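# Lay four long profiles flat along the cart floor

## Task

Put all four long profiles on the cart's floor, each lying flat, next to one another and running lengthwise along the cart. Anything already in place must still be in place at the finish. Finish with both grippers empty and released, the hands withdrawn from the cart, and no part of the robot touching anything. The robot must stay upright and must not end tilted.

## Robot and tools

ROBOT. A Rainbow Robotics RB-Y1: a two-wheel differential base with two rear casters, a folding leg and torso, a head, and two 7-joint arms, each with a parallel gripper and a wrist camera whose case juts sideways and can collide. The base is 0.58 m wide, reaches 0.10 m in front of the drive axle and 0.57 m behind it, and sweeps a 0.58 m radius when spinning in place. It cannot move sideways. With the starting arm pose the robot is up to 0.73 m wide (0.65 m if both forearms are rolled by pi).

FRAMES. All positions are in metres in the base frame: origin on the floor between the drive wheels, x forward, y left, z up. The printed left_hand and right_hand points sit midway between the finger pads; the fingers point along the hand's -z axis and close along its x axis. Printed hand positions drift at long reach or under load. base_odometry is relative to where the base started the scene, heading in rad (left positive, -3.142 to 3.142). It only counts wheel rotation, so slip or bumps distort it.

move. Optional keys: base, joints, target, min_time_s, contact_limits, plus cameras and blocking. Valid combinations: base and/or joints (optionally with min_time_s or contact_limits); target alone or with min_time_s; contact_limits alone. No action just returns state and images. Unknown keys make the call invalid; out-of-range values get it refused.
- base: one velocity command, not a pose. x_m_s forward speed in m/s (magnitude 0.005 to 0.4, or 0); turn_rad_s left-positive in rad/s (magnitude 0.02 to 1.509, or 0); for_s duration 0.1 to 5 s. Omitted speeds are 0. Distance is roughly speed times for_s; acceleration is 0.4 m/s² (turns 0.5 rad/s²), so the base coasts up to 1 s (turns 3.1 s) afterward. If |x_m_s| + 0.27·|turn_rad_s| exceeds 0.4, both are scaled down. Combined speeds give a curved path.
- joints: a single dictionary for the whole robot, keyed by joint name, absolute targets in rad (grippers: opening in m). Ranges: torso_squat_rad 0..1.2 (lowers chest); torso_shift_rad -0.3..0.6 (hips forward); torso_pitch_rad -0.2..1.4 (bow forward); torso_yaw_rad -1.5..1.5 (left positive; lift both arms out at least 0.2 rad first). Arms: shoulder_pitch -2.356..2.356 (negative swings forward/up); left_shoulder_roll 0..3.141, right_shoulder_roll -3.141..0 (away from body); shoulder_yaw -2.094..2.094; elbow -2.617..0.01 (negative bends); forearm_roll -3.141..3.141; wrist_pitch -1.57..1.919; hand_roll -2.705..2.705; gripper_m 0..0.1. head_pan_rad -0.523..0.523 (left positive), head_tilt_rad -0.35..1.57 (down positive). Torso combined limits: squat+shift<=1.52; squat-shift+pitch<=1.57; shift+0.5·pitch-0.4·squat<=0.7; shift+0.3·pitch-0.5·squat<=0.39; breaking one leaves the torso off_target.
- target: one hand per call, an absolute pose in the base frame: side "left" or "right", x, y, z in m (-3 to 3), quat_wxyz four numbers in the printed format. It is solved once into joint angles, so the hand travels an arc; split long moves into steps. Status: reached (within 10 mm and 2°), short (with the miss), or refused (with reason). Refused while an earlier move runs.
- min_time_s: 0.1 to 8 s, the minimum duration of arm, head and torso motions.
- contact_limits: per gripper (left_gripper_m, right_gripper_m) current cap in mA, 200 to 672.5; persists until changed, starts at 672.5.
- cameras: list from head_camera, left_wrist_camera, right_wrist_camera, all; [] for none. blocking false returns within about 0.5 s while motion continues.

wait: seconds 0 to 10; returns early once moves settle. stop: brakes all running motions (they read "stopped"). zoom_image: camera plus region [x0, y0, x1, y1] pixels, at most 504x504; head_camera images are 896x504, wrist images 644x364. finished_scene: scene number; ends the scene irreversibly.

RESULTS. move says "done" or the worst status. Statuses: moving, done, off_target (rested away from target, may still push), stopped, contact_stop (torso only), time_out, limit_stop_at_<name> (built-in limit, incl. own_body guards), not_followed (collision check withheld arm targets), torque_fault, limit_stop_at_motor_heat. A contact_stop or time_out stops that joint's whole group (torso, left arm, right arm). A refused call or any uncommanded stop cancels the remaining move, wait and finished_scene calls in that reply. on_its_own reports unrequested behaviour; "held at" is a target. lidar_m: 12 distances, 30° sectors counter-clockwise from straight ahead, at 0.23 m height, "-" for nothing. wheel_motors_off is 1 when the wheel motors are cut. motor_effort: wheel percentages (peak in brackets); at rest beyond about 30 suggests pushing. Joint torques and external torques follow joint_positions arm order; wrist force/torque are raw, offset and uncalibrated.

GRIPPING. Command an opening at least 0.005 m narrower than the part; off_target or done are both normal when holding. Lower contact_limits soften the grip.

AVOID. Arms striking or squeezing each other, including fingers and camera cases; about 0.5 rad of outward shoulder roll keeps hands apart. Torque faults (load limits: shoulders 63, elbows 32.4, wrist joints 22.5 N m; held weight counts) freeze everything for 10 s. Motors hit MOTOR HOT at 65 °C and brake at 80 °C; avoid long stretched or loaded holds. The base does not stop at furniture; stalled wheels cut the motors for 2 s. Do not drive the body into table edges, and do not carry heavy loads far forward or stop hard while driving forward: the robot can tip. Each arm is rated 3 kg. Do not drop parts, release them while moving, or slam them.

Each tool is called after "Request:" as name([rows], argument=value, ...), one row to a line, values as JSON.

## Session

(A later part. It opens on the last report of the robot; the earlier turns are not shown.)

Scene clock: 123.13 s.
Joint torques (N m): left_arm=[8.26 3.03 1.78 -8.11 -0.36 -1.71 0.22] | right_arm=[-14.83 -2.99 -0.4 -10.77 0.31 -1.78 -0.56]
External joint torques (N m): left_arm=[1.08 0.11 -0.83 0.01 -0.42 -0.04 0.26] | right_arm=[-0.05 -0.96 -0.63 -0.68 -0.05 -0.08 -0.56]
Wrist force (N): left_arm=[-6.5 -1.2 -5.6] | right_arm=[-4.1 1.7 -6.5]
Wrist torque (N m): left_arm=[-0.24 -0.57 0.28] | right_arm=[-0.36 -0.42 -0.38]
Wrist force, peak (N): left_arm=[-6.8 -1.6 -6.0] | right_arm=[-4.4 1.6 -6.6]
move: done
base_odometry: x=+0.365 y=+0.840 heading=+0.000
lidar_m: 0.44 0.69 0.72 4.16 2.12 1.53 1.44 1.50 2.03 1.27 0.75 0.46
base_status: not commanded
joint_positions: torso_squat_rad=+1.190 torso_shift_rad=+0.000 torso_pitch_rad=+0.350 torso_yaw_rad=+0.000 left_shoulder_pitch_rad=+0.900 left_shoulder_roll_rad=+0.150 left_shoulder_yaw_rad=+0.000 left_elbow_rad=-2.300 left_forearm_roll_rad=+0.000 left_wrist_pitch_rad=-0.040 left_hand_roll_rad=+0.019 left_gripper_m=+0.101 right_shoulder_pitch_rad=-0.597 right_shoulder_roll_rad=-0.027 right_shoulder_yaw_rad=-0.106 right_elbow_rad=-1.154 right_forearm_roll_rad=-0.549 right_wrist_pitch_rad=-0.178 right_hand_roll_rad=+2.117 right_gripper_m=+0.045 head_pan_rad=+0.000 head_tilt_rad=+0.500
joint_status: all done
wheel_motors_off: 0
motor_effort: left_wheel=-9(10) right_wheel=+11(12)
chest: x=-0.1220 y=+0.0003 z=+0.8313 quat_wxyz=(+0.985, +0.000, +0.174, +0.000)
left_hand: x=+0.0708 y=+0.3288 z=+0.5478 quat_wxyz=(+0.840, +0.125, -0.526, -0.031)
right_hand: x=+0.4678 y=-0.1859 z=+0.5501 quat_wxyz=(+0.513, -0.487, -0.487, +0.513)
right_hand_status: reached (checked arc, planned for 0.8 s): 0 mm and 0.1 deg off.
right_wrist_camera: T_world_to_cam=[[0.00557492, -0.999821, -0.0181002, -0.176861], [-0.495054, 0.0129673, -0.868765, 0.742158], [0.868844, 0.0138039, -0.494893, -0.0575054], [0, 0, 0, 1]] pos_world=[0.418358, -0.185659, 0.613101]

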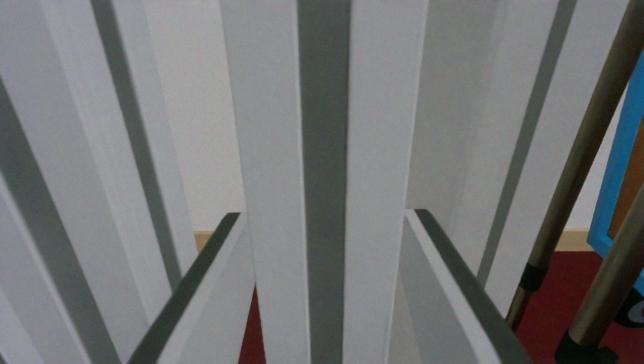

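Request:
move(target={"side":"right","x":0.469,"y":-0.1865,"z":0.55,"quat_wxyz":[0.5123,-0.4873,-0.4873,0.5123]}, cameras=[])

Request:
move(joints={"right_gripper_m":0.012}, cameras=["right_wrist_camera","head_camera"])

Request:
zoom_image(camera="right_wrist_camera", region=[180, 0, 480, 364])

Scene clock: 135.90 s.
Joint torques (N m): left_arm=[7.6 2.76 2.26 -8.17 -0.28 -1.76 0.28] | right_arm=[-14.91 -2.92 0.54 -10.68 0.45 -1.79 -0.45]
External joint torques (N m): left_arm=[0.42 -0.16 -0.36 -0.05 -0.34 -0.1 0.33] | right_arm=[-0.06 -0.8 0.36 -0.6 0.08 -0.09 -0.44]
Wrist force (N): left_arm=[-6.5 -1.3 -5.4] | right_arm=[-3.9 1.6 -6.2]
Wrist torque (N m): left_arm=[-0.23 -0.59 0.27] | right_arm=[-0.36 -0.42 -0.37]
Wrist force, peak (N): left_arm=[-6.9 -1.3 -5.7] | right_arm=[-4.2 1.3 -7.0]
move: done
base_odometry: x=+0.365 y=+0.840 heading=+0.000
lidar_m: 0.45 0.69 0.70 4.17 2.11 1.53 1.44 1.51 2.04 1.26 0.76 0.45
base_status: not commanded
joint_positions: torso_squat_rad=+1.190 torso_shift_rad=+0.000 torso_pitch_rad=+0.350 torso_yaw_rad=+0.000 left_shoulder_pitch_rad=+0.900 left_shoulder_roll_rad=+0.150 left_shoulder_yaw_rad=+0.000 left_elbow_rad=-2.300 left_forearm_roll_rad=+0.000 left_wrist_pitch_rad=-0.040 left_hand_roll_rad=+0.019 left_gripper_m=+0.101 right_shoulder_pitch_rad=-0.602 right_shoulder_roll_rad=-0.031 right_shoulder_yaw_rad=-0.104 right_elbow_rad=-1.145 right_forearm_roll_rad=-0.550 right_wrist_pitch_rad=-0.182 right_hand_roll_rad=+2.113 right_gripper_m=+0.045 head_pan_rad=+0.000 head_tilt_rad=+0.500
joint_status: all done
wheel_motors_off: 0
motor_effort: left_wheel=-10(10) right_wheel=+7(11)
chest: x=-0.1220 y=+0.0003 z=+0.8313 quat_wxyz=(+0.985, +0.000, +0.174, +0.000)
left_hand: x=+0.0708 y=+0.3288 z=+0.5478 quat_wxyz=(+0.840, +0.125, -0.526, -0.031)
right_hand: x=+0.4690 y=-0.1864 z=+0.5500 quat_wxyz=(+0.512, -0.487, -0.487, +0.512)
right_hand_status: reached (checked arc, planned for 0.1 s): 0 mm and 0.0 deg off.

Scene clock: 136.77 s.
Joint torques (N m): left_arm=[7.54 3.2 1.75 -8.21 -0.45 -1.5 -0.02] | right_arm=[-14.38 -2.89 0.34 -10.82 1.07 -1.97 0.21]
External joint torques (N m): left_arm=[0.37 0.29 -0.87 -0.1 -0.51 0.16 0.02] | right_arm=[0.47 -0.77 0.16 -0.75 0.7 -0.27 0.22]
Wrist force (N): left_arm=[-6.8 -1.4 -5.6] | right_arm=[-2.5 2.3 -6.7]
Wrist torque (N m): left_arm=[-0.21 -0.61 0.29] | right_arm=[-0.46 -0.46 -1.15]
Wrist force, peak (N): left_arm=[-6.7 -1.4 -5.8] | right_arm=[-3.9 2.4 -6.5]
move: off_target
base_odometry: x=+0.365 y=+0.840 heading=+0.000
lidar_m: 0.44 0.69 0.71 4.17 2.11 1.52 1.45 1.50 2.02 1.26 0.76 0.46
base_status: not commanded
joint_positions: torso_squat_rad=+1.190 torso_shift_rad=+0.000 torso_pitch_rad=+0.350 torso_yaw_rad=+0.000 left_shoulder_pitch_rad=+0.900 left_shoulder_roll_rad=+0.150 left_shoulder_yaw_rad=+0.000 left_elbow_rad=-2.300 left_forearm_roll_rad=+0.000 left_wrist_pitch_rad=-0.040 left_hand_roll_rad=+0.019 left_gripper_m=+0.101 right_shoulder_pitch_rad=-0.602 right_shoulder_roll_rad=-0.031 right_shoulder_yaw_rad=-0.104 right_elbow_rad=-1.145 right_forearm_roll_rad=-0.550 right_wrist_pitch_rad=-0.182 right_hand_roll_rad=+2.113 right_gripper_m=+0.030 head_pan_rad=+0.000 head_tilt_rad=+0.500
joint_status: right_gripper_m off_target (ended at +0.030, target +0.012)
wheel_motors_off: 0
motor_effort: left_wheel=-9(10) right_wheel=+9(12)
chest: x=-0.1220 y=+0.0003 z=+0.8313 quat_wxyz=(+0.985, +0.000, +0.174, +0.000)
left_hand: x=+0.0708 y=+0.3288 z=+0.5478 quat_wxyz=(+0.840, +0.125, -0.526, -0.031)
right_hand: x=+0.4690 y=-0.1864 z=+0.5500 quat_wxyz=(+0.512, -0.487, -0.487, +0.512)
pictures: head_camera, right_wrist_camera
head_camera: T_world_to_cam=[[-0.0573813, -0.998222, 0.0161509, -0.012268], [-0.717608, 0.0299927, -0.695802, 0.737281], [0.69408, -0.051516, -0.718052, 0.690481], [0, 0, 0, 1]] pos_world=[0.0491256, 0.00121162, 1.009]
right_wrist_camera: T_world_to_cam=[[0.00574059, -0.99981, -0.0186415, -0.177105], [-0.494169, 0.0133701, -0.869263, 0.742548], [0.869347, 0.0142021, -0.493999, -0.0592383], [0, 0, 0, 1]] pos_world=[0.41946, -0.186158, 0.612904]

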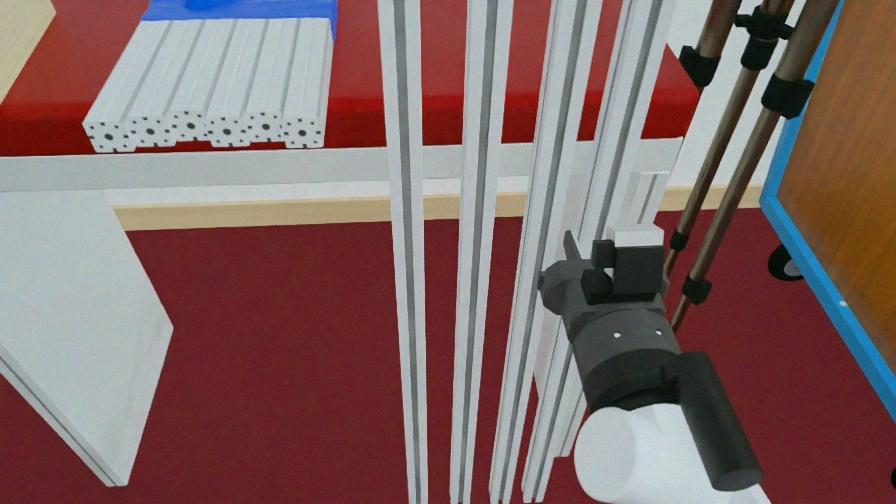

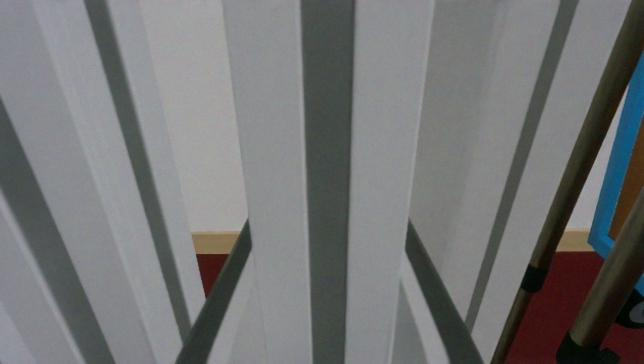

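Scaled by 1.385 (camera's finer frame: 920x520).

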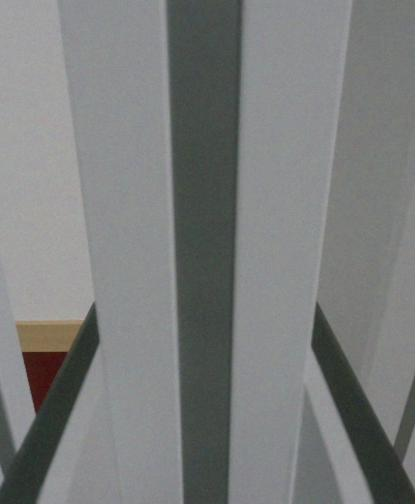

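Request:
move(target={"side":"right","x":0.455,"y":-0.1865,"z":0.585,"quat_wxyz":[0.5123,-0.4873,-0.4873,0.5123]}, min_time_s=1, cameras=["right_wrist_camera"])

Request:
move(target={"side":"right","x":0.38,"y":-0.2,"z":0.62,"quat_wxyz":[0.5123,-0.4873,-0.4873,0.5123]}, min_time_s=1.2, cameras=["head_camera"])

Scene clock: 146.83 s.
Joint torques (N m): left_arm=[7.66 3.15 2.35 -8.02 -0.56 -1.53 0.31] | right_arm=[-17.7 -0.92 0.05 -16.4 0.55 -1.83 -0.4]
External joint torques (N m): left_arm=[0.48 0.24 -0.27 0.09 -0.61 0.14 0.36] | right_arm=[-4.07 0.39 -0.39 -5.94 0.31 -0.99 -0.4]
Wrist force (N): left_arm=[-6.3 -1.6 -5.2] | right_arm=[-3.9 10.5 -6.7]
Wrist torque (N m): left_arm=[-0.19 -0.58 0.29] | right_arm=[-0.08 -0.44 -0.38]
Wrist force, peak (N): left_arm=[-7.0 -1.6 -5.6] | right_arm=[-4.3 12.1 -6.4]
move: done
base_odometry: x=+0.365 y=+0.840 heading=+0.000
lidar_m: 0.45 0.70 0.71 4.17 2.12 1.52 1.44 1.50 2.03 1.27 0.75 0.46
base_status: not commanded
joint_positions: torso_squat_rad=+1.190 torso_shift_rad=+0.000 torso_pitch_rad=+0.350 torso_yaw_rad=+0.000 left_shoulder_pitch_rad=+0.900 left_shoulder_roll_rad=+0.150 left_shoulder_yaw_rad=+0.000 left_elbow_rad=-2.300 left_forearm_roll_rad=+0.000 left_wrist_pitch_rad=-0.040 left_hand_roll_rad=+0.019 left_gripper_m=+0.101 right_shoulder_pitch_rad=-0.510 right_shoulder_roll_rad=+0.000 right_shoulder_yaw_rad=-0.108 right_elbow_rad=-1.382 right_forearm_roll_rad=-1.106 right_wrist_pitch_rad=-0.065 right_hand_roll_rad=+2.705 right_gripper_m=+0.030 head_pan_rad=+0.000 head_tilt_rad=+0.500
joint_status: all done
wheel_motors_off: 0
motor_effort: left_wheel=-10(10) right_wheel=+9(11)
chest: x=-0.1219 y=+0.0003 z=+0.8313 quat_wxyz=(+0.985, +0.000, +0.174, +0.000)
left_hand: x=+0.0708 y=+0.3288 z=+0.5477 quat_wxyz=(+0.841, +0.125, -0.526, -0.031)
right_hand: x=+0.4547 y=-0.1868 z=+0.5835 quat_wxyz=(+0.506, -0.490, -0.494, +0.510)
right_hand_status: reached (checked arc, as near as the solve gets, planned for 1.0 s): 2 mm and 1.1 deg off.
right_wrist_camera: T_world_to_cam=[[0.0145107, -0.999715, -0.0189712, -0.180603], [-0.47885, 0.0097081, -0.877843, 0.761961], [0.877777, 0.0218224, -0.478572, -0.0418115], [0, 0, 0, 1]] pos_world=[0.404187, -0.187037, 0.645446]

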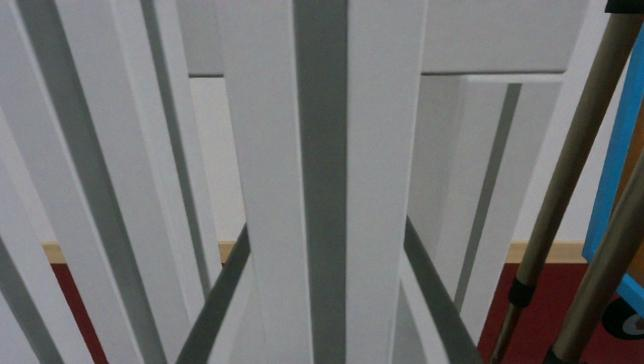

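Scene clock: 148.40 s.
Joint torques (N m): left_arm=[7.64 3.46 2.06 -7.96 -0.29 -1.57 0.25] | right_arm=[-13.29 0.33 0.63 -16.77 0.31 -4.6 0.13]
External joint torques (N m): left_arm=[0.46 0.54 -0.56 0.15 -0.35 0.09 0.29] | right_arm=[-4.66 0.7 0.52 -6.06 0.03 -2.59 0.12]
Wrist force (N): left_arm=[-6.1 -1.0 -5.5] | right_arm=[-4.0 10.8 -7.0]
Wrist torque (N m): left_arm=[-0.23 -0.53 0.30] | right_arm=[0.09 -0.44 -0.33]
Wrist force, peak (N): left_arm=[-6.9 -1.6 -5.8] | right_arm=[-4.7 13.2 -6.0]
move: done
base_odometry: x=+0.365 y=+0.840 heading=+0.000
lidar_m: 0.44 0.69 0.70 4.17 2.11 1.53 1.44 1.50 2.02 1.27 0.75 0.40
base_status: not commanded
joint_positions: torso_squat_rad=+1.190 torso_shift_rad=+0.000 torso_pitch_rad=+0.350 torso_yaw_rad=+0.000 left_shoulder_pitch_rad=+0.900 left_shoulder_roll_rad=+0.150 left_shoulder_yaw_rad=+0.000 left_elbow_rad=-2.300 left_forearm_roll_rad=+0.000 left_wrist_pitch_rad=-0.040 left_hand_roll_rad=+0.019 left_gripper_m=+0.101 right_shoulder_pitch_rad=-0.201 right_shoulder_roll_rad=+0.000 right_shoulder_yaw_rad=-0.014 right_elbow_rad=-1.860 right_forearm_roll_rad=+0.231 right_wrist_pitch_rad=+0.187 right_hand_roll_rad=+1.355 right_gripper_m=+0.030 head_pan_rad=+0.000 head_tilt_rad=+0.500
joint_status: all done
wheel_motors_off: 0
motor_effort: left_wheel=-9(10) right_wheel=+8(12)
chest: x=-0.1218 y=+0.0003 z=+0.8313 quat_wxyz=(+0.985, +0.000, +0.174, +0.000)
left_hand: x=+0.0708 y=+0.3288 z=+0.5477 quat_wxyz=(+0.841, +0.125, -0.526, -0.031)
right_hand: x=+0.3797 y=-0.2005 z=+0.6189 quat_wxyz=(+0.511, -0.484, -0.489, +0.516)
right_hand_status: reached (checked arc, planned for 1.2 s): 1 mm and 0.7 deg off.
head_camera: T_world_to_cam=[[-0.0573794, -0.998224, 0.0160259, -0.0121288], [-0.717801, 0.0300928, -0.695598, 0.73716], [0.69388, -0.0514164, -0.718252, 0.690483], [0, 0, 0, 1]] pos_world=[0.0493255, 0.00121164, 1.0089]

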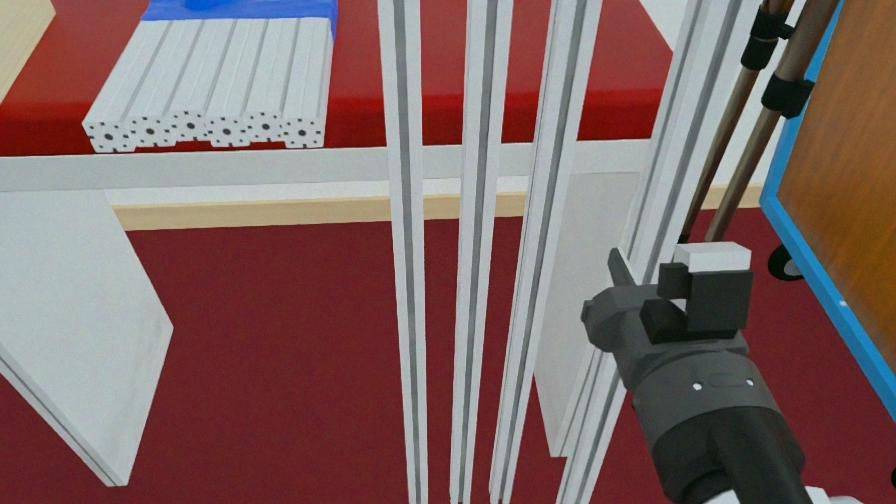

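Request:
move(base={"x_m_s":-0.35,"for_s":1.18}, joints={"torso_squat_rad":0.75}, cameras=[])

Request:
move(base={"turn_rad_s":-0.6,"for_s":2.62}, cameras=["head_camera"])

Request:
move(base={"x_m_s":0.35,"for_s":3.0}, cameras=["head_camera"])

Scene clock: 160.87 s.
Joint torques (N m): left_arm=[7.82 2.66 2.17 -7.9 -0.34 -1.76 0.17] | right_arm=[-12.68 -0.37 0.41 -16.16 0.21 -4.36 0.11]
External joint torques (N m): left_arm=[0.64 -0.25 -0.45 0.21 -0.4 -0.09 0.22] | right_arm=[-4.05 0 0.31 -5.52 -0.04 -2.42 0.12]
Wrist force (N): left_arm=[-6.2 -1.2 -5.4] | right_arm=[-4.3 10.4 -6.6]
Wrist torque (N m): left_arm=[-0.17 -0.47 0.26] | right_arm=[-0.37 -0.43 -0.35]
Wrist force, peak (N): left_arm=[-7.0 -1.5 -5.7] | right_arm=[-4.1 11.8 -8.1]
move: done
base_odometry: x=-0.043 y=+0.840 heading=-0.001
lidar_m: 0.85 1.03 2.13 4.37 1.53 1.10 1.04 1.08 1.46 3.83 1.04 0.96
base_status: done (sent for 1.17 of 1.17 s)
joint_positions: torso_squat_rad=+0.750 torso_shift_rad=+0.000 torso_pitch_rad=+0.350 torso_yaw_rad=+0.000 left_shoulder_pitch_rad=+0.900 left_shoulder_roll_rad=+0.150 left_shoulder_yaw_rad=+0.000 left_elbow_rad=-2.300 left_forearm_roll_rad=+0.000 left_wrist_pitch_rad=-0.040 left_hand_roll_rad=+0.019 left_gripper_m=+0.101 right_shoulder_pitch_rad=-0.201 right_shoulder_roll_rad=+0.000 right_shoulder_yaw_rad=-0.014 right_elbow_rad=-1.860 right_forearm_roll_rad=+0.231 right_wrist_pitch_rad=+0.187 right_hand_roll_rad=+1.355 right_gripper_m=+0.030 head_pan_rad=+0.000 head_tilt_rad=+0.500
joint_status: all done
wheel_motors_off: 0
motor_effort: left_wheel=-16(33) right_wheel=+17(54)
chest: x=-0.1218 y=+0.0003 z=+1.0833 quat_wxyz=(+0.985, +0.000, +0.174, +0.000)
left_hand: x=+0.0708 y=+0.3288 z=+0.7997 quat_wxyz=(+0.841, +0.125, -0.526, -0.031)
right_hand: x=+0.3798 y=-0.2004 z=+0.8709 quat_wxyz=(+0.511, -0.484, -0.489, +0.516)

Scene clock: 165.00 s.
Joint torques (N m): left_arm=[8.14 2.56 1.4 -8.33 -0.47 -1.68 0.15] | right_arm=[-13.06 0.06 0.57 -16.47 0.15 -4.38 -0.1]
External joint torques (N m): left_arm=[0.97 -0.36 -1.22 -0.22 -0.53 -0.02 0.19] | right_arm=[-4.43 0.42 0.47 -5.83 -0.1 -2.44 -0.1]
Wrist force (N): left_arm=[-6.5 -1.6 -5.8] | right_arm=[-4.6 10.4 -6.8]
Wrist torque (N m): left_arm=[-0.16 -0.54 0.26] | right_arm=[-0.28 -0.46 -0.35]
Wrist force, peak (N): left_arm=[-6.6 -1.4 -6.0] | right_arm=[-4.7 10.8 -7.0]
move: done
base_odometry: x=-0.043 y=+0.840 heading=-1.581
lidar_m: 3.67 1.05 0.97 0.87 1.05 2.12 4.55 1.52 1.09 1.03 1.07 1.44
base_status: done (sent for 2.63 of 2.63 s)
joint_positions: torso_squat_rad=+0.750 torso_shift_rad=+0.000 torso_pitch_rad=+0.350 torso_yaw_rad=+0.000 left_shoulder_pitch_rad=+0.900 left_shoulder_roll_rad=+0.150 left_shoulder_yaw_rad=+0.000 left_elbow_rad=-2.300 left_forearm_roll_rad=+0.000 left_wrist_pitch_rad=-0.040 left_hand_roll_rad=+0.019 left_gripper_m=+0.101 right_shoulder_pitch_rad=-0.201 right_shoulder_roll_rad=+0.000 right_shoulder_yaw_rad=-0.014 right_elbow_rad=-1.860 right_forearm_roll_rad=+0.231 right_wrist_pitch_rad=+0.187 right_hand_roll_rad=+1.355 right_gripper_m=+0.030 head_pan_rad=+0.000 head_tilt_rad=+0.500
joint_status: not commanded
wheel_motors_off: 0
motor_effort: left_wheel=+13(53) right_wheel=+4(49)
chest: x=-0.1218 y=+0.0003 z=+1.0833 quat_wxyz=(+0.985, +0.000, +0.174, +0.000)
left_hand: x=+0.0708 y=+0.3288 z=+0.7997 quat_wxyz=(+0.841, +0.125, -0.526, -0.031)
right_hand: x=+0.3798 y=-0.2004 z=+0.8709 quat_wxyz=(+0.511, -0.484, -0.489, +0.516)
head_camera: T_world_to_cam=[[-0.057377, -0.998224, 0.016034, -0.0161719], [-0.717899, 0.0300928, -0.695496, 0.912399], [0.693779, -0.0514163, -0.718351, 0.871542], [0, 0, 0, 1]] pos_world=[0.0494255, 0.00121164, 1.2609]

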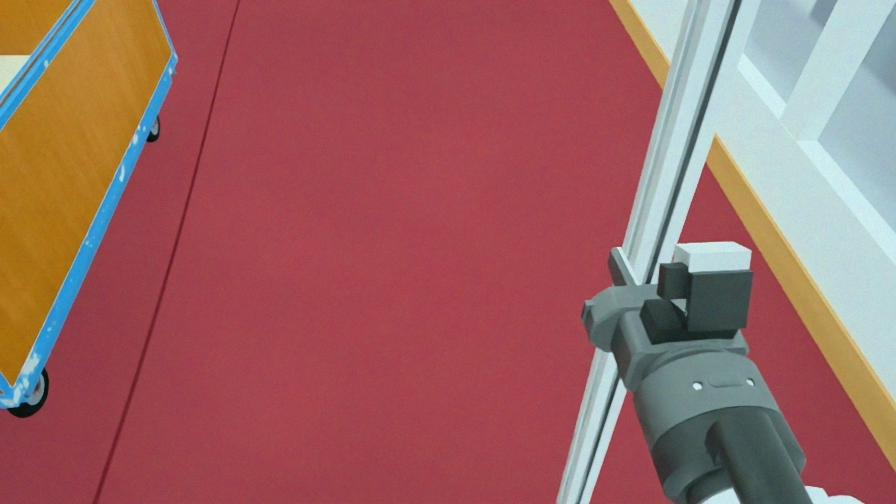

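Scene clock: 169.30 s.
Joint torques (N m): left_arm=[7.88 2.74 1.6 -7.87 -0.17 -1.83 0.26] | right_arm=[-11.91 0.1 0.47 -16.36 0.32 -4.08 0]
External joint torques (N m): left_arm=[0.7 -0.18 -1.02 0.24 -0.23 -0.17 0.31] | right_arm=[-3.28 0.47 0.37 -5.84 0.06 -2.25 0]
Wrist force (N): left_arm=[-6.1 -1.1 -5.5] | right_arm=[-4.4 9.9 -6.6]
Wrist torque (N m): left_arm=[-0.20 -0.48 0.27] | right_arm=[-0.41 -0.45 -0.33]
Wrist force, peak (N): left_arm=[-6.6 -1.5 -5.8] | right_arm=[-4.3 11.1 -8.0]
move: done
base_odometry: x=-0.054 y=-0.210 heading=-1.580
lidar_m: 3.59 1.08 0.79 0.75 0.78 1.28 4.42 1.48 1.06 1.00 1.04 1.40
base_status: done (sent for 3 of 3 s)
joint_positions: torso_squat_rad=+0.750 torso_shift_rad=+0.000 torso_pitch_rad=+0.350 torso_yaw_rad=+0.000 left_shoulder_pitch_rad=+0.900 left_shoulder_roll_rad=+0.150 left_shoulder_yaw_rad=+0.000 left_elbow_rad=-2.300 left_forearm_roll_rad=+0.000 left_wrist_pitch_rad=-0.040 left_hand_roll_rad=+0.019 left_gripper_m=+0.101 right_shoulder_pitch_rad=-0.202 right_shoulder_roll_rad=+0.000 right_shoulder_yaw_rad=-0.014 right_elbow_rad=-1.860 right_forearm_roll_rad=+0.231 right_wrist_pitch_rad=+0.187 right_hand_roll_rad=+1.355 right_gripper_m=+0.030 head_pan_rad=+0.000 head_tilt_rad=+0.500
joint_status: not commanded
wheel_motors_off: 0
motor_effort: left_wheel=+3(48) right_wheel=-3(45)
chest: x=-0.1217 y=+0.0003 z=+1.0833 quat_wxyz=(+0.985, +0.000, +0.174, +0.000)
left_hand: x=+0.0709 y=+0.3288 z=+0.7997 quat_wxyz=(+0.841, +0.125, -0.526, -0.031)
right_hand: x=+0.3799 y=-0.2004 z=+0.8708 quat_wxyz=(+0.511, -0.484, -0.489, +0.516)
head_camera: T_world_to_cam=[[-0.0573745, -0.998224, 0.016042, -0.0161748], [-0.717998, 0.0300927, -0.695395, 0.912279], [0.693677, -0.0514161, -0.718449, 0.87153], [0, 0, 0, 1]] pos_world=[0.0495255, 0.00121164, 1.2608]

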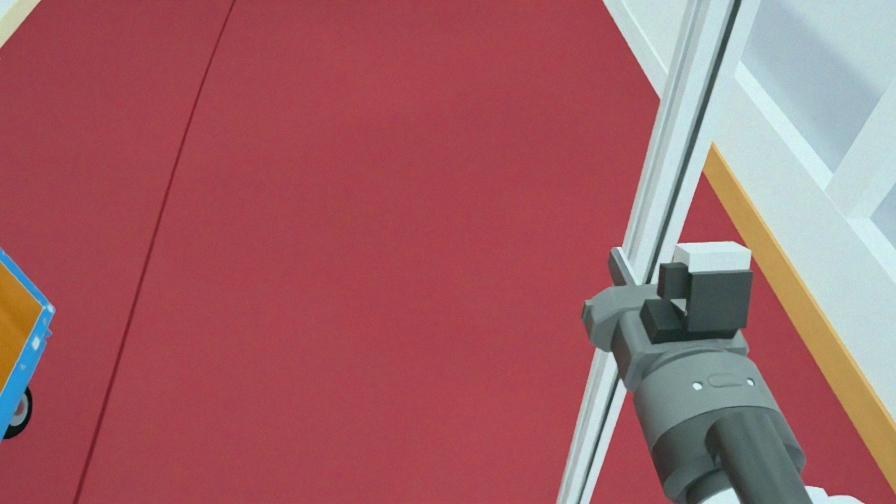

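Request:
move(base={"turn_rad_s":0.6,"for_s":2.583}, joints={"head_tilt_rad":0.65}, cameras=["head_camera"])

Scene clock: 175.73 s.
Joint torques (N m): left_arm=[8.08 3.39 2.03 -7.95 -0.3 -1.67 0.1] | right_arm=[-12.14 0.32 0.63 -16.11 0.38 -4.48 -0.02]
External joint torques (N m): left_arm=[0.9 0.47 -0.59 0.16 -0.36 0 0.14] | right_arm=[-3.51 0.69 0.53 -5.47 0.13 -2.54 -0.01]
Motor temperatures (°C): left_arm=[35 33 33 39 43 38 41] | right_arm=[35 38 31 43 38 41 36]
Wrist force (N): left_arm=[-6.8 -1.5 -5.5] | right_arm=[-4.4 10.4 -6.8]
Wrist torque (N m): left_arm=[-0.16 -0.56 0.26] | right_arm=[-0.35 -0.45 -0.34]
Wrist force, peak (N): left_arm=[-6.9 -1.1 -5.6] | right_arm=[-4.6 10.7 -7.2]
move: done
base_odometry: x=-0.054 y=-0.210 heading=-0.041
lidar_m: 0.74 0.76 1.25 4.97 1.53 1.09 1.00 1.03 1.35 3.26 1.10 0.79
base_status: done (sent for 2.57 of 2.57 s)
joint_positions: torso_squat_rad=+0.750 torso_shift_rad=+0.000 torso_pitch_rad=+0.350 torso_yaw_rad=+0.000 left_shoulder_pitch_rad=+0.900 left_shoulder_roll_rad=+0.150 left_shoulder_yaw_rad=+0.000 left_elbow_rad=-2.300 left_forearm_roll_rad=+0.000 left_wrist_pitch_rad=-0.040 left_hand_roll_rad=+0.019 left_gripper_m=+0.101 right_shoulder_pitch_rad=-0.202 right_shoulder_roll_rad=+0.000 right_shoulder_yaw_rad=-0.014 right_elbow_rad=-1.860 right_forearm_roll_rad=+0.231 right_wrist_pitch_rad=+0.187 right_hand_roll_rad=+1.355 right_gripper_m=+0.030 head_pan_rad=+0.000 head_tilt_rad=+0.650
joint_status: all done
wheel_motors_off: 0
motor_effort: left_wheel=+2(42) right_wheel=+13(41)
chest: x=-0.1217 y=+0.0003 z=+1.0833 quat_wxyz=(+0.985, +0.000, +0.174, +0.000)
left_hand: x=+0.0709 y=+0.3288 z=+0.7997 quat_wxyz=(+0.841, +0.125, -0.526, -0.031)
right_hand: x=+0.3798 y=-0.2004 z=+0.8708 quat_wxyz=(+0.511, -0.484, -0.489, +0.516)
head_camera: T_world_to_cam=[[-0.0543921, -0.998219, 0.0245166, -0.0267833], [-0.81385, 0.0300938, -0.580295, 0.763701], [0.578523, -0.0515163, -0.814037, 0.988622], [0, 0, 0, 1]] pos_world=[0.0481413, 0.00121182, 1.2486]

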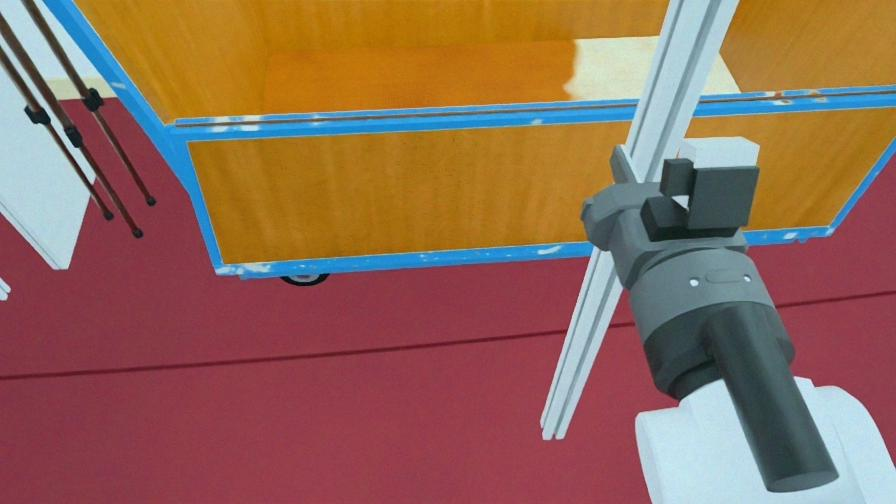

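Request:
move(joints={"right_shoulder_pitch_rad":-0.161,"right_shoulder_roll_rad":-0.05,"right_shoulder_yaw_rad":-0.1,"right_elbow_rad":-1.899,"right_forearm_roll_rad":-0.442,"right_wrist_pitch_rad":0.143,"right_hand_roll_rad":0.44}, min_time_s=2.2, cameras=["head_camera"])

Scene clock: 195.10 s.
Joint torques (N m): left_arm=[8.19 3.09 2.32 -8.16 -0.36 -1.71 0.04] | right_arm=[-10.86 -3.69 -0.69 -16.72 0.22 -4.4 -0.32]
External joint torques (N m): left_arm=[1.01 0.17 -0.3 -0.05 -0.42 -0.05 0.08] | right_arm=[-3.11 -1.57 0.03 -6.07 0.07 -2.56 -0.38]
Wrist force (N): left_arm=[-6.4 -1.1 -5.5] | right_arm=[-19.9 -3.8 -6.1]
Wrist torque (N m): left_arm=[-0.19 -0.52 0.27] | right_arm=[-0.12 -0.71 -0.34]
Wrist force, peak (N): left_arm=[-6.6 -1.2 -5.8] | right_arm=[-20.1 -3.7 -5.9]
move: done
base_odometry: x=-0.054 y=-0.210 heading=-0.041
lidar_m: 0.74 0.76 1.25 4.97 1.54 1.07 1.00 1.03 1.35 3.25 1.12 0.78
base_status: not commanded
joint_positions: torso_squat_rad=+0.750 torso_shift_rad=+0.000 torso_pitch_rad=+0.350 torso_yaw_rad=+0.000 left_shoulder_pitch_rad=+0.900 left_shoulder_roll_rad=+0.150 left_shoulder_yaw_rad=+0.000 left_elbow_rad=-2.300 left_forearm_roll_rad=+0.000 left_wrist_pitch_rad=-0.040 left_hand_roll_rad=+0.019 left_gripper_m=+0.101 right_shoulder_pitch_rad=-0.160 right_shoulder_roll_rad=-0.050 right_shoulder_yaw_rad=-0.100 right_elbow_rad=-1.898 right_forearm_roll_rad=-0.442 right_wrist_pitch_rad=+0.144 right_hand_roll_rad=+0.440 right_gripper_m=+0.030 head_pan_rad=+0.000 head_tilt_rad=+0.650
joint_status: all done
wheel_motors_off: 0
motor_effort: left_wheel=+3(4) right_wheel=+12(17)
chest: x=-0.1217 y=+0.0003 z=+1.0833 quat_wxyz=(+0.985, +0.000, +0.174, +0.000)
left_hand: x=+0.0709 y=+0.3288 z=+0.7997 quat_wxyz=(+0.841, +0.125, -0.526, -0.031)
right_hand: x=+0.3704 y=-0.2367 z=+0.8849 quat_wxyz=(+0.707, -0.011, -0.707, +0.029)
head_camera: T_world_to_cam=[[-0.0543921, -0.998219, 0.0245166, -0.0267833], [-0.81385, 0.0300938, -0.580295, 0.763701], [0.578523, -0.0515163, -0.814037, 0.988622], [0, 0, 0, 1]] pos_world=[0.0481413, 0.00121182, 1.2486]

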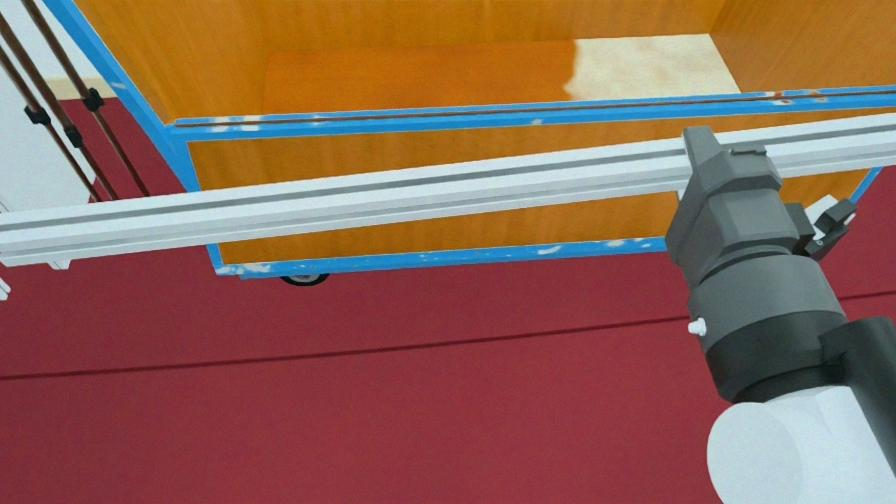

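Request:
move(joints={"torso_squat_rad":0.9,"torso_shift_rad":0.25,"torso_pitch_rad":0.7,"head_tilt_rad":0.5}, min_time_s=1.5, cameras=["head_camera"])

Request:
move(target={"side":"right","x":0.41,"y":-0.25,"z":0.74,"quat_wxyz":[1,-0.0025,0,0.0075]}, min_time_s=2, cameras=["head_camera"])

Scene clock: 206.70 s.
Joint torques (N m): left_arm=[11.71 2.9 2.21 -5.78 -0.33 -1.12 0.12] | right_arm=[-5.17 -3.7 -1.53 -15.59 0.24 -3.81 -0.19]
External joint torques (N m): left_arm=[0.65 -0.07 -0.5 -0.14 -0.39 0.19 0.15] | right_arm=[-4.2 -2.18 -0.6 -5.67 0.09 -2.06 -0.24]
Wrist force (N): left_arm=[-5.1 -1.3 -7.2] | right_arm=[-18.9 -3.8 -11.2]
Wrist torque (N m): left_arm=[-0.22 -0.48 0.25] | right_arm=[0.02 -0.67 -0.35]
Wrist force, peak (N): left_arm=[-5.4 -1.6 -7.5] | right_arm=[-19.8 -3.9 -11.1]
move: done
base_odometry: x=-0.054 y=-0.210 heading=-0.041
lidar_m: 0.74 0.77 1.25 4.97 1.55 1.08 1.00 1.03 1.36 3.26 1.11 0.79
base_status: not commanded
joint_positions: torso_squat_rad=+0.900 torso_shift_rad=+0.250 torso_pitch_rad=+0.700 torso_yaw_rad=+0.000 left_shoulder_pitch_rad=+0.900 left_shoulder_roll_rad=+0.150 left_shoulder_yaw_rad=+0.000 left_elbow_rad=-2.300 left_forearm_roll_rad=+0.000 left_wrist_pitch_rad=-0.040 left_hand_roll_rad=+0.019 left_gripper_m=+0.101 right_shoulder_pitch_rad=-0.160 right_shoulder_roll_rad=-0.050 right_shoulder_yaw_rad=-0.100 right_elbow_rad=-1.898 right_forearm_roll_rad=-0.442 right_wrist_pitch_rad=+0.144 right_hand_roll_rad=+0.440 right_gripper_m=+0.030 head_pan_rad=+0.000 head_tilt_rad=+0.500
joint_status: all done
wheel_motors_off: 0
motor_effort: left_wheel=+1(6) right_wheel=+15(20)
chest: x=+0.0792 y=+0.0003 z=+0.9387 quat_wxyz=(+0.939, +0.000, +0.343, +0.000)
left_hand: x=+0.1628 y=+0.3287 z=+0.6062 quat_wxyz=(+0.919, +0.117, -0.372, -0.053)
right_hand: x=+0.4734 y=-0.2368 z=+0.5835 quat_wxyz=(+0.819, -0.005, -0.573, +0.030)
head_camera: T_world_to_cam=[[-0.048397, -0.998224, 0.0347441, -0.0205975], [-0.912909, 0.0300928, -0.407053, 0.700689], [0.405285, -0.0514183, -0.912743, 0.833523], [0, 0, 0, 1]] pos_world=[0.300854, 0.00121164, 1.04673]

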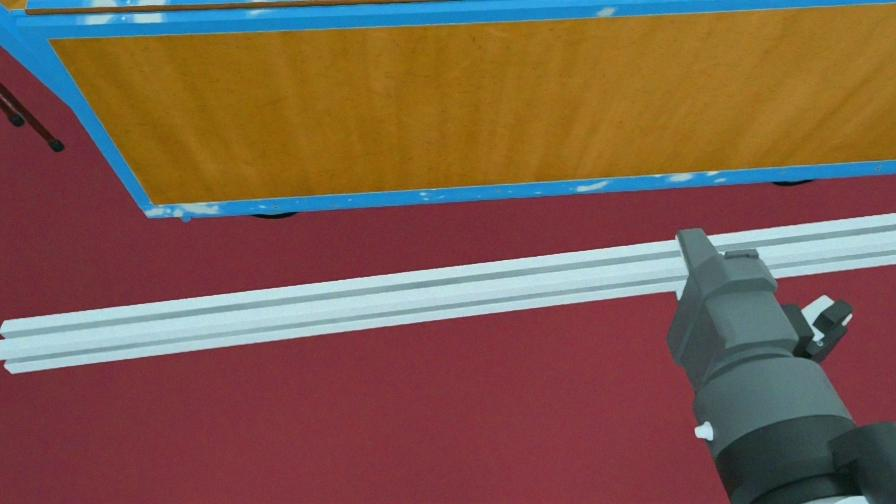

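Scene clock: 209.03 s.
Joint torques (N m): left_arm=[12.05 2.5 1.58 -5.65 -0.28 -1.16 0.04] | right_arm=[-12.87 -13.89 -8.74 -3.67 0.52 0.04 -0.09]
External joint torques (N m): left_arm=[0.99 -0.46 -1.13 -0.01 -0.34 0.15 0.07] | right_arm=[-2.09 -1.32 -0.31 -1.13 0.29 0.02 -0.09]
Wrist force (N): left_arm=[-5.2 -1.3 -7.3] | right_arm=[-4.6 -4.3 -21.1]
Wrist torque (N m): left_arm=[-0.20 -0.48 0.26] | right_arm=[-0.29 -0.47 -0.39]
Wrist force, peak (N): left_arm=[-5.1 -1.3 -7.7] | right_arm=[-21.6 -6.8 -9.8]
move: done
base_odometry: x=-0.054 y=-0.210 heading=-0.041
lidar_m: 0.74 0.77 1.25 4.98 1.54 1.08 1.00 1.02 1.35 3.26 1.11 0.79
base_status: not commanded
joint_positions: torso_squat_rad=+0.900 torso_shift_rad=+0.250 torso_pitch_rad=+0.700 torso_yaw_rad=+0.000 left_shoulder_pitch_rad=+0.900 left_shoulder_roll_rad=+0.150 left_shoulder_yaw_rad=+0.000 left_elbow_rad=-2.300 left_forearm_roll_rad=+0.000 left_wrist_pitch_rad=-0.040 left_hand_roll_rad=+0.019 left_gripper_m=+0.101 right_shoulder_pitch_rad=-0.972 right_shoulder_roll_rad=-1.237 right_shoulder_yaw_rad=+0.151 right_elbow_rad=-2.269 right_forearm_roll_rad=-1.314 right_wrist_pitch_rad=+1.900 right_hand_roll_rad=-1.013 right_gripper_m=+0.030 head_pan_rad=+0.000 head_tilt_rad=+0.500
joint_status: all done
wheel_motors_off: 0
motor_effort: left_wheel=+0(1) right_wheel=+15(19)
chest: x=+0.0792 y=+0.0003 z=+0.9387 quat_wxyz=(+0.939, +0.000, +0.343, +0.000)
left_hand: x=+0.1628 y=+0.3287 z=+0.6062 quat_wxyz=(+0.919, +0.117, -0.372, -0.053)
right_hand: x=+0.4098 y=-0.2501 z=+0.7400 quat_wxyz=(+1.000, -0.002, -0.001, +0.008)
right_hand_status: reached (checked arc, planned for 2.0 s): 0 mm and 0.1 deg off.
head_camera: T_world_to_cam=[[-0.048397, -0.998224, 0.0347441, -0.0205975], [-0.912909, 0.0300928, -0.407053, 0.700689], [0.405285, -0.0514183, -0.912743, 0.833523], [0, 0, 0, 1]] pos_world=[0.300854, 0.00121164, 1.04673]

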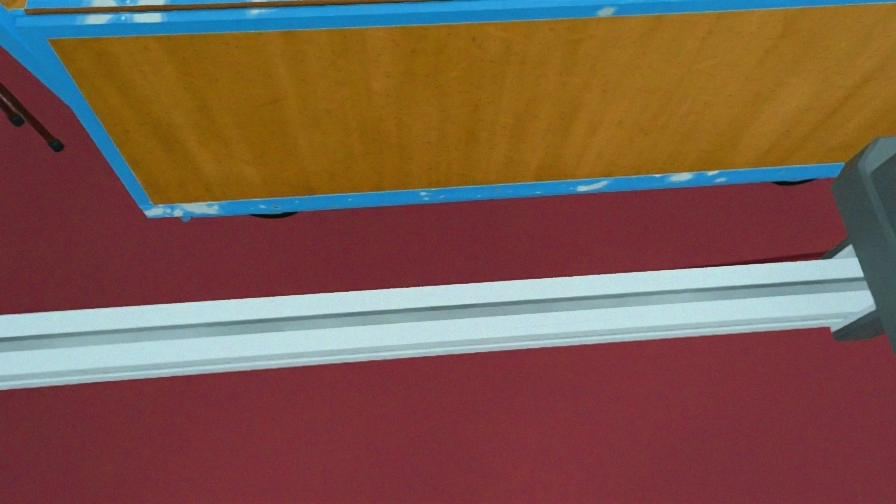

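Request:
move(base={"x_m_s":0.3,"for_s":1.333}, joints={"left_shoulder_pitch_rad":1.5,"left_shoulder_roll_rad":0.25,"head_pan_rad":0.2,"head_tilt_rad":0.35}, cameras=["head_camera"])

Request:
move(joints={"head_pan_rad":-0.45,"head_tilt_rad":0.3}, cameras=["head_camera"])

Scene clock: 225.00 s.
Joint torques (N m): left_arm=[15.2 4.53 2.12 -0.25 -0.36 -0.26 0.3] | right_arm=[-13.08 -13.91 -9.52 -3.87 0.42 0.17 -0.18]
External joint torques (N m): left_arm=[1.09 1.07 -1.06 -0.35 -0.42 0.07 0.3] | right_arm=[-2.3 -1.34 -1.09 -1.33 0.2 0.17 -0.18]
Wrist force (N): left_arm=[-1.6 -1.6 -8.6] | right_arm=[-4.5 -4.1 -21.4]
Wrist torque (N m): left_arm=[-0.22 -0.25 0.20] | right_arm=[0.01 -0.45 -0.41]
Wrist force, peak (N): left_arm=[-4.8 -1.8 -8.5] | right_arm=[-5.2 -4.2 -21.7]
move: done
base_odometry: x=+0.346 y=-0.226 heading=-0.041
lidar_m: 0.34 0.35 0.49 3.79 2.14 1.51 1.40 1.45 1.90 4.53 0.53 0.36
base_status: done (sent for 1.33 of 1.33 s)
joint_positions: torso_squat_rad=+0.900 torso_shift_rad=+0.250 torso_pitch_rad=+0.700 torso_yaw_rad=+0.000 left_shoulder_pitch_rad=+1.500 left_shoulder_roll_rad=+0.250 left_shoulder_yaw_rad=+0.000 left_elbow_rad=-2.300 left_forearm_roll_rad=+0.000 left_wrist_pitch_rad=-0.040 left_hand_roll_rad=+0.019 left_gripper_m=+0.101 right_shoulder_pitch_rad=-0.972 right_shoulder_roll_rad=-1.237 right_shoulder_yaw_rad=+0.151 right_elbow_rad=-2.269 right_forearm_roll_rad=-1.314 right_wrist_pitch_rad=+1.900 right_hand_roll_rad=-1.013 right_gripper_m=+0.030 head_pan_rad=+0.200 head_tilt_rad=+0.350
joint_status: all done
wheel_motors_off: 0
motor_effort: left_wheel=-1(35) right_wheel=-7(49)
chest: x=+0.0792 y=+0.0003 z=+0.9387 quat_wxyz=(+0.939, +0.000, +0.343, +0.000)
left_hand: x=-0.0677 y=+0.3615 z=+0.6706 quat_wxyz=(+0.982, +0.155, -0.079, -0.074)
right_hand: x=+0.4098 y=-0.2501 z=+0.7400 quat_wxyz=(+1.000, -0.002, -0.001, +0.008)
head_camera: T_world_to_cam=[[0.0995021, -0.98985, -0.101466, 0.0928215], [-0.842013, -0.0294257, -0.538654, 0.826589], [0.530201, 0.139033, -0.836395, 0.723022], [0, 0, 0, 1]] pos_world=[0.303416, 0.0156785, 1.0594]

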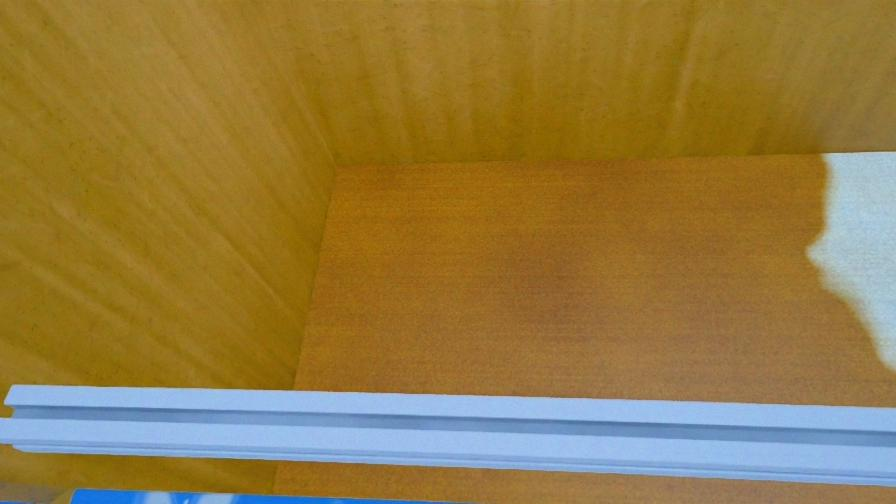

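Scene clock: 226.10 s.
Joint torques (N m): left_arm=[14.98 3.66 3.12 -0.2 -0.19 -0.16 0.22] | right_arm=[-12.76 -14.67 -9.23 -4.14 0.23 -0.15 -0.28]
External joint torques (N m): left_arm=[0.87 0.21 -0.05 -0.29 -0.25 0.17 0.22] | right_arm=[-1.98 -2.11 -0.8 -1.6 0.01 -0.15 -0.28]
Wrist force (N): left_arm=[-2.0 -1.7 -8.9] | right_arm=[-4.7 -4.2 -21.3]
Wrist torque (N m): left_arm=[-0.21 -0.32 0.20] | right_arm=[0.02 -0.48 -0.40]
Wrist force, peak (N): left_arm=[-2.0 -1.8 -9.0] | right_arm=[-4.6 -4.3 -21.8]
move: done
base_odometry: x=+0.346 y=-0.226 heading=-0.041
lidar_m: 0.34 0.35 0.47 3.77 2.13 1.50 1.40 1.44 1.91 4.53 0.51 0.36
base_status: not commanded
joint_positions: torso_squat_rad=+0.900 torso_shift_rad=+0.250 torso_pitch_rad=+0.700 torso_yaw_rad=+0.000 left_shoulder_pitch_rad=+1.500 left_shoulder_roll_rad=+0.250 left_shoulder_yaw_rad=+0.000 left_elbow_rad=-2.300 left_forearm_roll_rad=+0.000 left_wrist_pitch_rad=-0.040 left_hand_roll_rad=+0.019 left_gripper_m=+0.101 right_shoulder_pitch_rad=-0.972 right_shoulder_roll_rad=-1.237 right_shoulder_yaw_rad=+0.151 right_elbow_rad=-2.269 right_forearm_roll_rad=-1.314 right_wrist_pitch_rad=+1.900 right_hand_roll_rad=-1.013 right_gripper_m=+0.030 head_pan_rad=-0.450 head_tilt_rad=+0.300
joint_status: all done
wheel_motors_off: 0
motor_effort: left_wheel=-1(3) right_wheel=-4(7)
chest: x=+0.0792 y=+0.0003 z=+0.9387 quat_wxyz=(+0.939, +0.000, +0.343, +0.000)
left_hand: x=-0.0677 y=+0.3615 z=+0.6706 quat_wxyz=(+0.982, +0.155, -0.079, -0.074)
right_hand: x=+0.4098 y=-0.2501 z=+0.7400 quat_wxyz=(+1.000, -0.002, -0.001, +0.008)
head_camera: T_world_to_cam=[[-0.381878, -0.87402, 0.300429, -0.231957], [-0.784822, 0.135003, -0.604838, 0.884937], [0.488082, -0.466757, -0.737505, 0.626249], [0, 0, 0, 1]] pos_world=[0.300278, -0.0298985, 1.06679]

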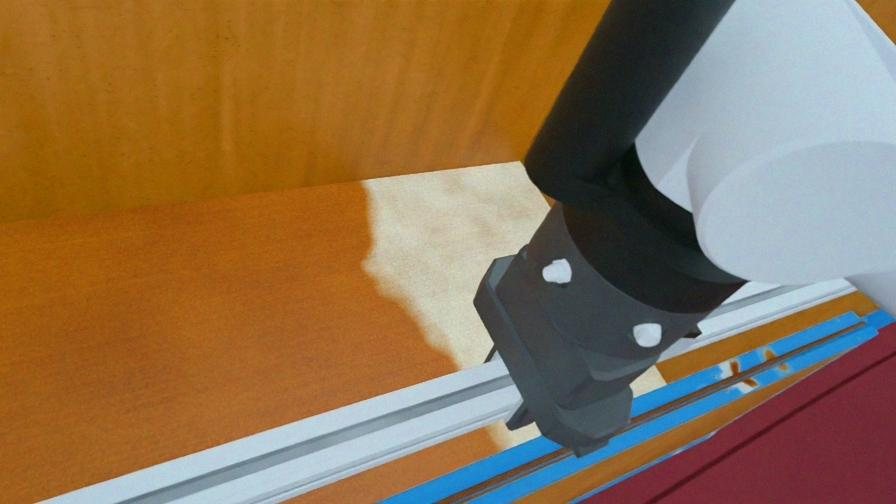

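Request:
move(base={"x_m_s":0.15,"for_s":0.97}, joints={"head_pan_rad":0.2,"head_tilt_rad":0.35}, cameras=["head_camera"])

Request:
move(target={"side":"right","x":0.45,"y":-0.25,"z":0.6,"quat_wxyz":[1,-0.0025,0,0.0075]}, min_time_s=1, cameras=["head_camera"])

Scene clock: 235.20 s.
Joint torques (N m): left_arm=[14.58 4.46 3.62 -0.13 -0.34 -0.04 0.06] | right_arm=[-12.78 -14.02 -9.17 -3.72 0.4 0.03 -0.05]
External joint torques (N m): left_arm=[0.47 1.01 0.45 -0.23 -0.4 0.29 0.06] | right_arm=[-2 -1.46 -0.74 -1.18 0.17 0.03 -0.05]
Wrist force (N): left_arm=[-1.4 -1.8 -8.8] | right_arm=[-4.5 -4.3 -21.3]
Wrist torque (N m): left_arm=[-0.24 -0.21 0.18] | right_arm=[0.04 -0.45 -0.40]
Wrist force, peak (N): left_arm=[-2.2 -1.7 -9.2] | right_arm=[-3.7 -4.3 -22.0]
move: done
base_odometry: x=+0.491 y=-0.232 heading=-0.041
lidar_m: 0.19 0.20 0.28 1.13 2.36 1.66 1.55 1.59 2.09 5.03 0.30 0.21
base_status: done (sent for 0.97 of 0.97 s)
joint_positions: torso_squat_rad=+0.900 torso_shift_rad=+0.250 torso_pitch_rad=+0.700 torso_yaw_rad=+0.000 left_shoulder_pitch_rad=+1.500 left_shoulder_roll_rad=+0.250 left_shoulder_yaw_rad=+0.000 left_elbow_rad=-2.300 left_forearm_roll_rad=+0.000 left_wrist_pitch_rad=-0.040 left_hand_roll_rad=+0.019 left_gripper_m=+0.101 right_shoulder_pitch_rad=-0.972 right_shoulder_roll_rad=-1.237 right_shoulder_yaw_rad=+0.151 right_elbow_rad=-2.269 right_forearm_roll_rad=-1.314 right_wrist_pitch_rad=+1.900 right_hand_roll_rad=-1.013 right_gripper_m=+0.030 head_pan_rad=+0.200 head_tilt_rad=+0.350
joint_status: all done
wheel_motors_off: 0
motor_effort: left_wheel=+0(28) right_wheel=-5(26)
chest: x=+0.0792 y=+0.0003 z=+0.9387 quat_wxyz=(+0.939, +0.000, +0.343, +0.000)
left_hand: x=-0.0677 y=+0.3615 z=+0.6706 quat_wxyz=(+0.982, +0.155, -0.079, -0.074)
right_hand: x=+0.4098 y=-0.2501 z=+0.7400 quat_wxyz=(+1.000, -0.002, -0.001, +0.008)
head_camera: T_world_to_cam=[[0.0995026, -0.98985, -0.101466, 0.0928211], [-0.84194, -0.0294071, -0.538769, 0.826688], [0.530317, 0.139037, -0.836321, 0.722908], [0, 0, 0, 1]] pos_world=[0.303416, 0.0156786, 1.0594]

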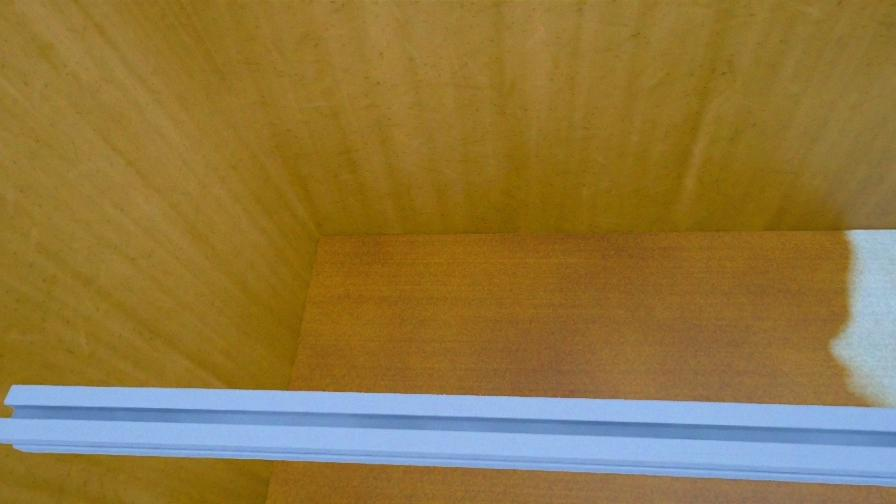

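Scene clock: 236.53 s.
Joint torques (N m): left_arm=[15.09 3.55 2.57 0.05 -0.24 -0.31 0.16] | right_arm=[-13.99 -12.98 -9.58 -7.35 0.55 -0.37 -0.22]
External joint torques (N m): left_arm=[0.98 0.1 -0.61 -0.05 -0.3 0.01 0.16] | right_arm=[-2.04 -1.12 -1.29 -2.16 0.3 -0.35 -0.22]
Wrist force (N): left_arm=[-1.6 -1.8 -8.6] | right_arm=[-4.4 -4.2 -21.2]
Wrist torque (N m): left_arm=[-0.19 -0.25 0.20] | right_arm=[-0.11 -0.48 -0.35]
Wrist force, peak (N): left_arm=[-1.7 -1.8 -9.1] | right_arm=[-4.3 -4.5 -22.6]
move: done
base_odometry: x=+0.491 y=-0.232 heading=-0.041
lidar_m: 0.20 0.20 0.27 1.13 2.37 1.66 1.55 1.59 2.08 5.04 0.30 0.21
base_status: not commanded
joint_positions: torso_squat_rad=+0.900 torso_shift_rad=+0.250 torso_pitch_rad=+0.700 torso_yaw_rad=+0.000 left_shoulder_pitch_rad=+1.500 left_shoulder_roll_rad=+0.250 left_shoulder_yaw_rad=+0.000 left_elbow_rad=-2.300 left_forearm_roll_rad=+0.000 left_wrist_pitch_rad=-0.040 left_hand_roll_rad=+0.019 left_gripper_m=+0.101 right_shoulder_pitch_rad=-0.923 right_shoulder_roll_rad=-1.018 right_shoulder_yaw_rad=+0.397 right_elbow_rad=-1.890 right_forearm_roll_rad=-0.930 right_wrist_pitch_rad=+1.627 right_hand_roll_rad=-0.757 right_gripper_m=+0.030 head_pan_rad=+0.200 head_tilt_rad=+0.350
joint_status: all done
wheel_motors_off: 0
motor_effort: left_wheel=+1(2) right_wheel=-2(5)
chest: x=+0.0791 y=+0.0003 z=+0.9387 quat_wxyz=(+0.939, +0.000, +0.343, +0.000)
left_hand: x=-0.0677 y=+0.3615 z=+0.6706 quat_wxyz=(+0.982, +0.155, -0.079, -0.074)
right_hand: x=+0.4494 y=-0.2501 z=+0.5998 quat_wxyz=(+1.000, -0.003, +0.000, +0.008)
right_hand_status: reached (checked arc, planned for 1.0 s): 1 mm and 0.0 deg off.
head_camera: T_world_to_cam=[[0.0995108, -0.98985, -0.101461, 0.0928332], [-0.841939, -0.0294167, -0.53877, 0.826659], [0.530317, 0.139037, -0.836321, 0.723045], [0, 0, 0, 1]] pos_world=[0.303316, 0.0156785, 1.0595]

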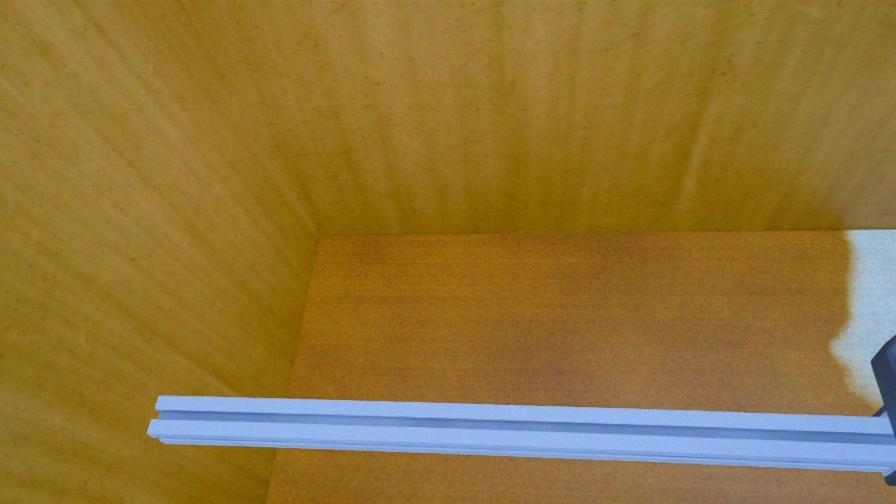

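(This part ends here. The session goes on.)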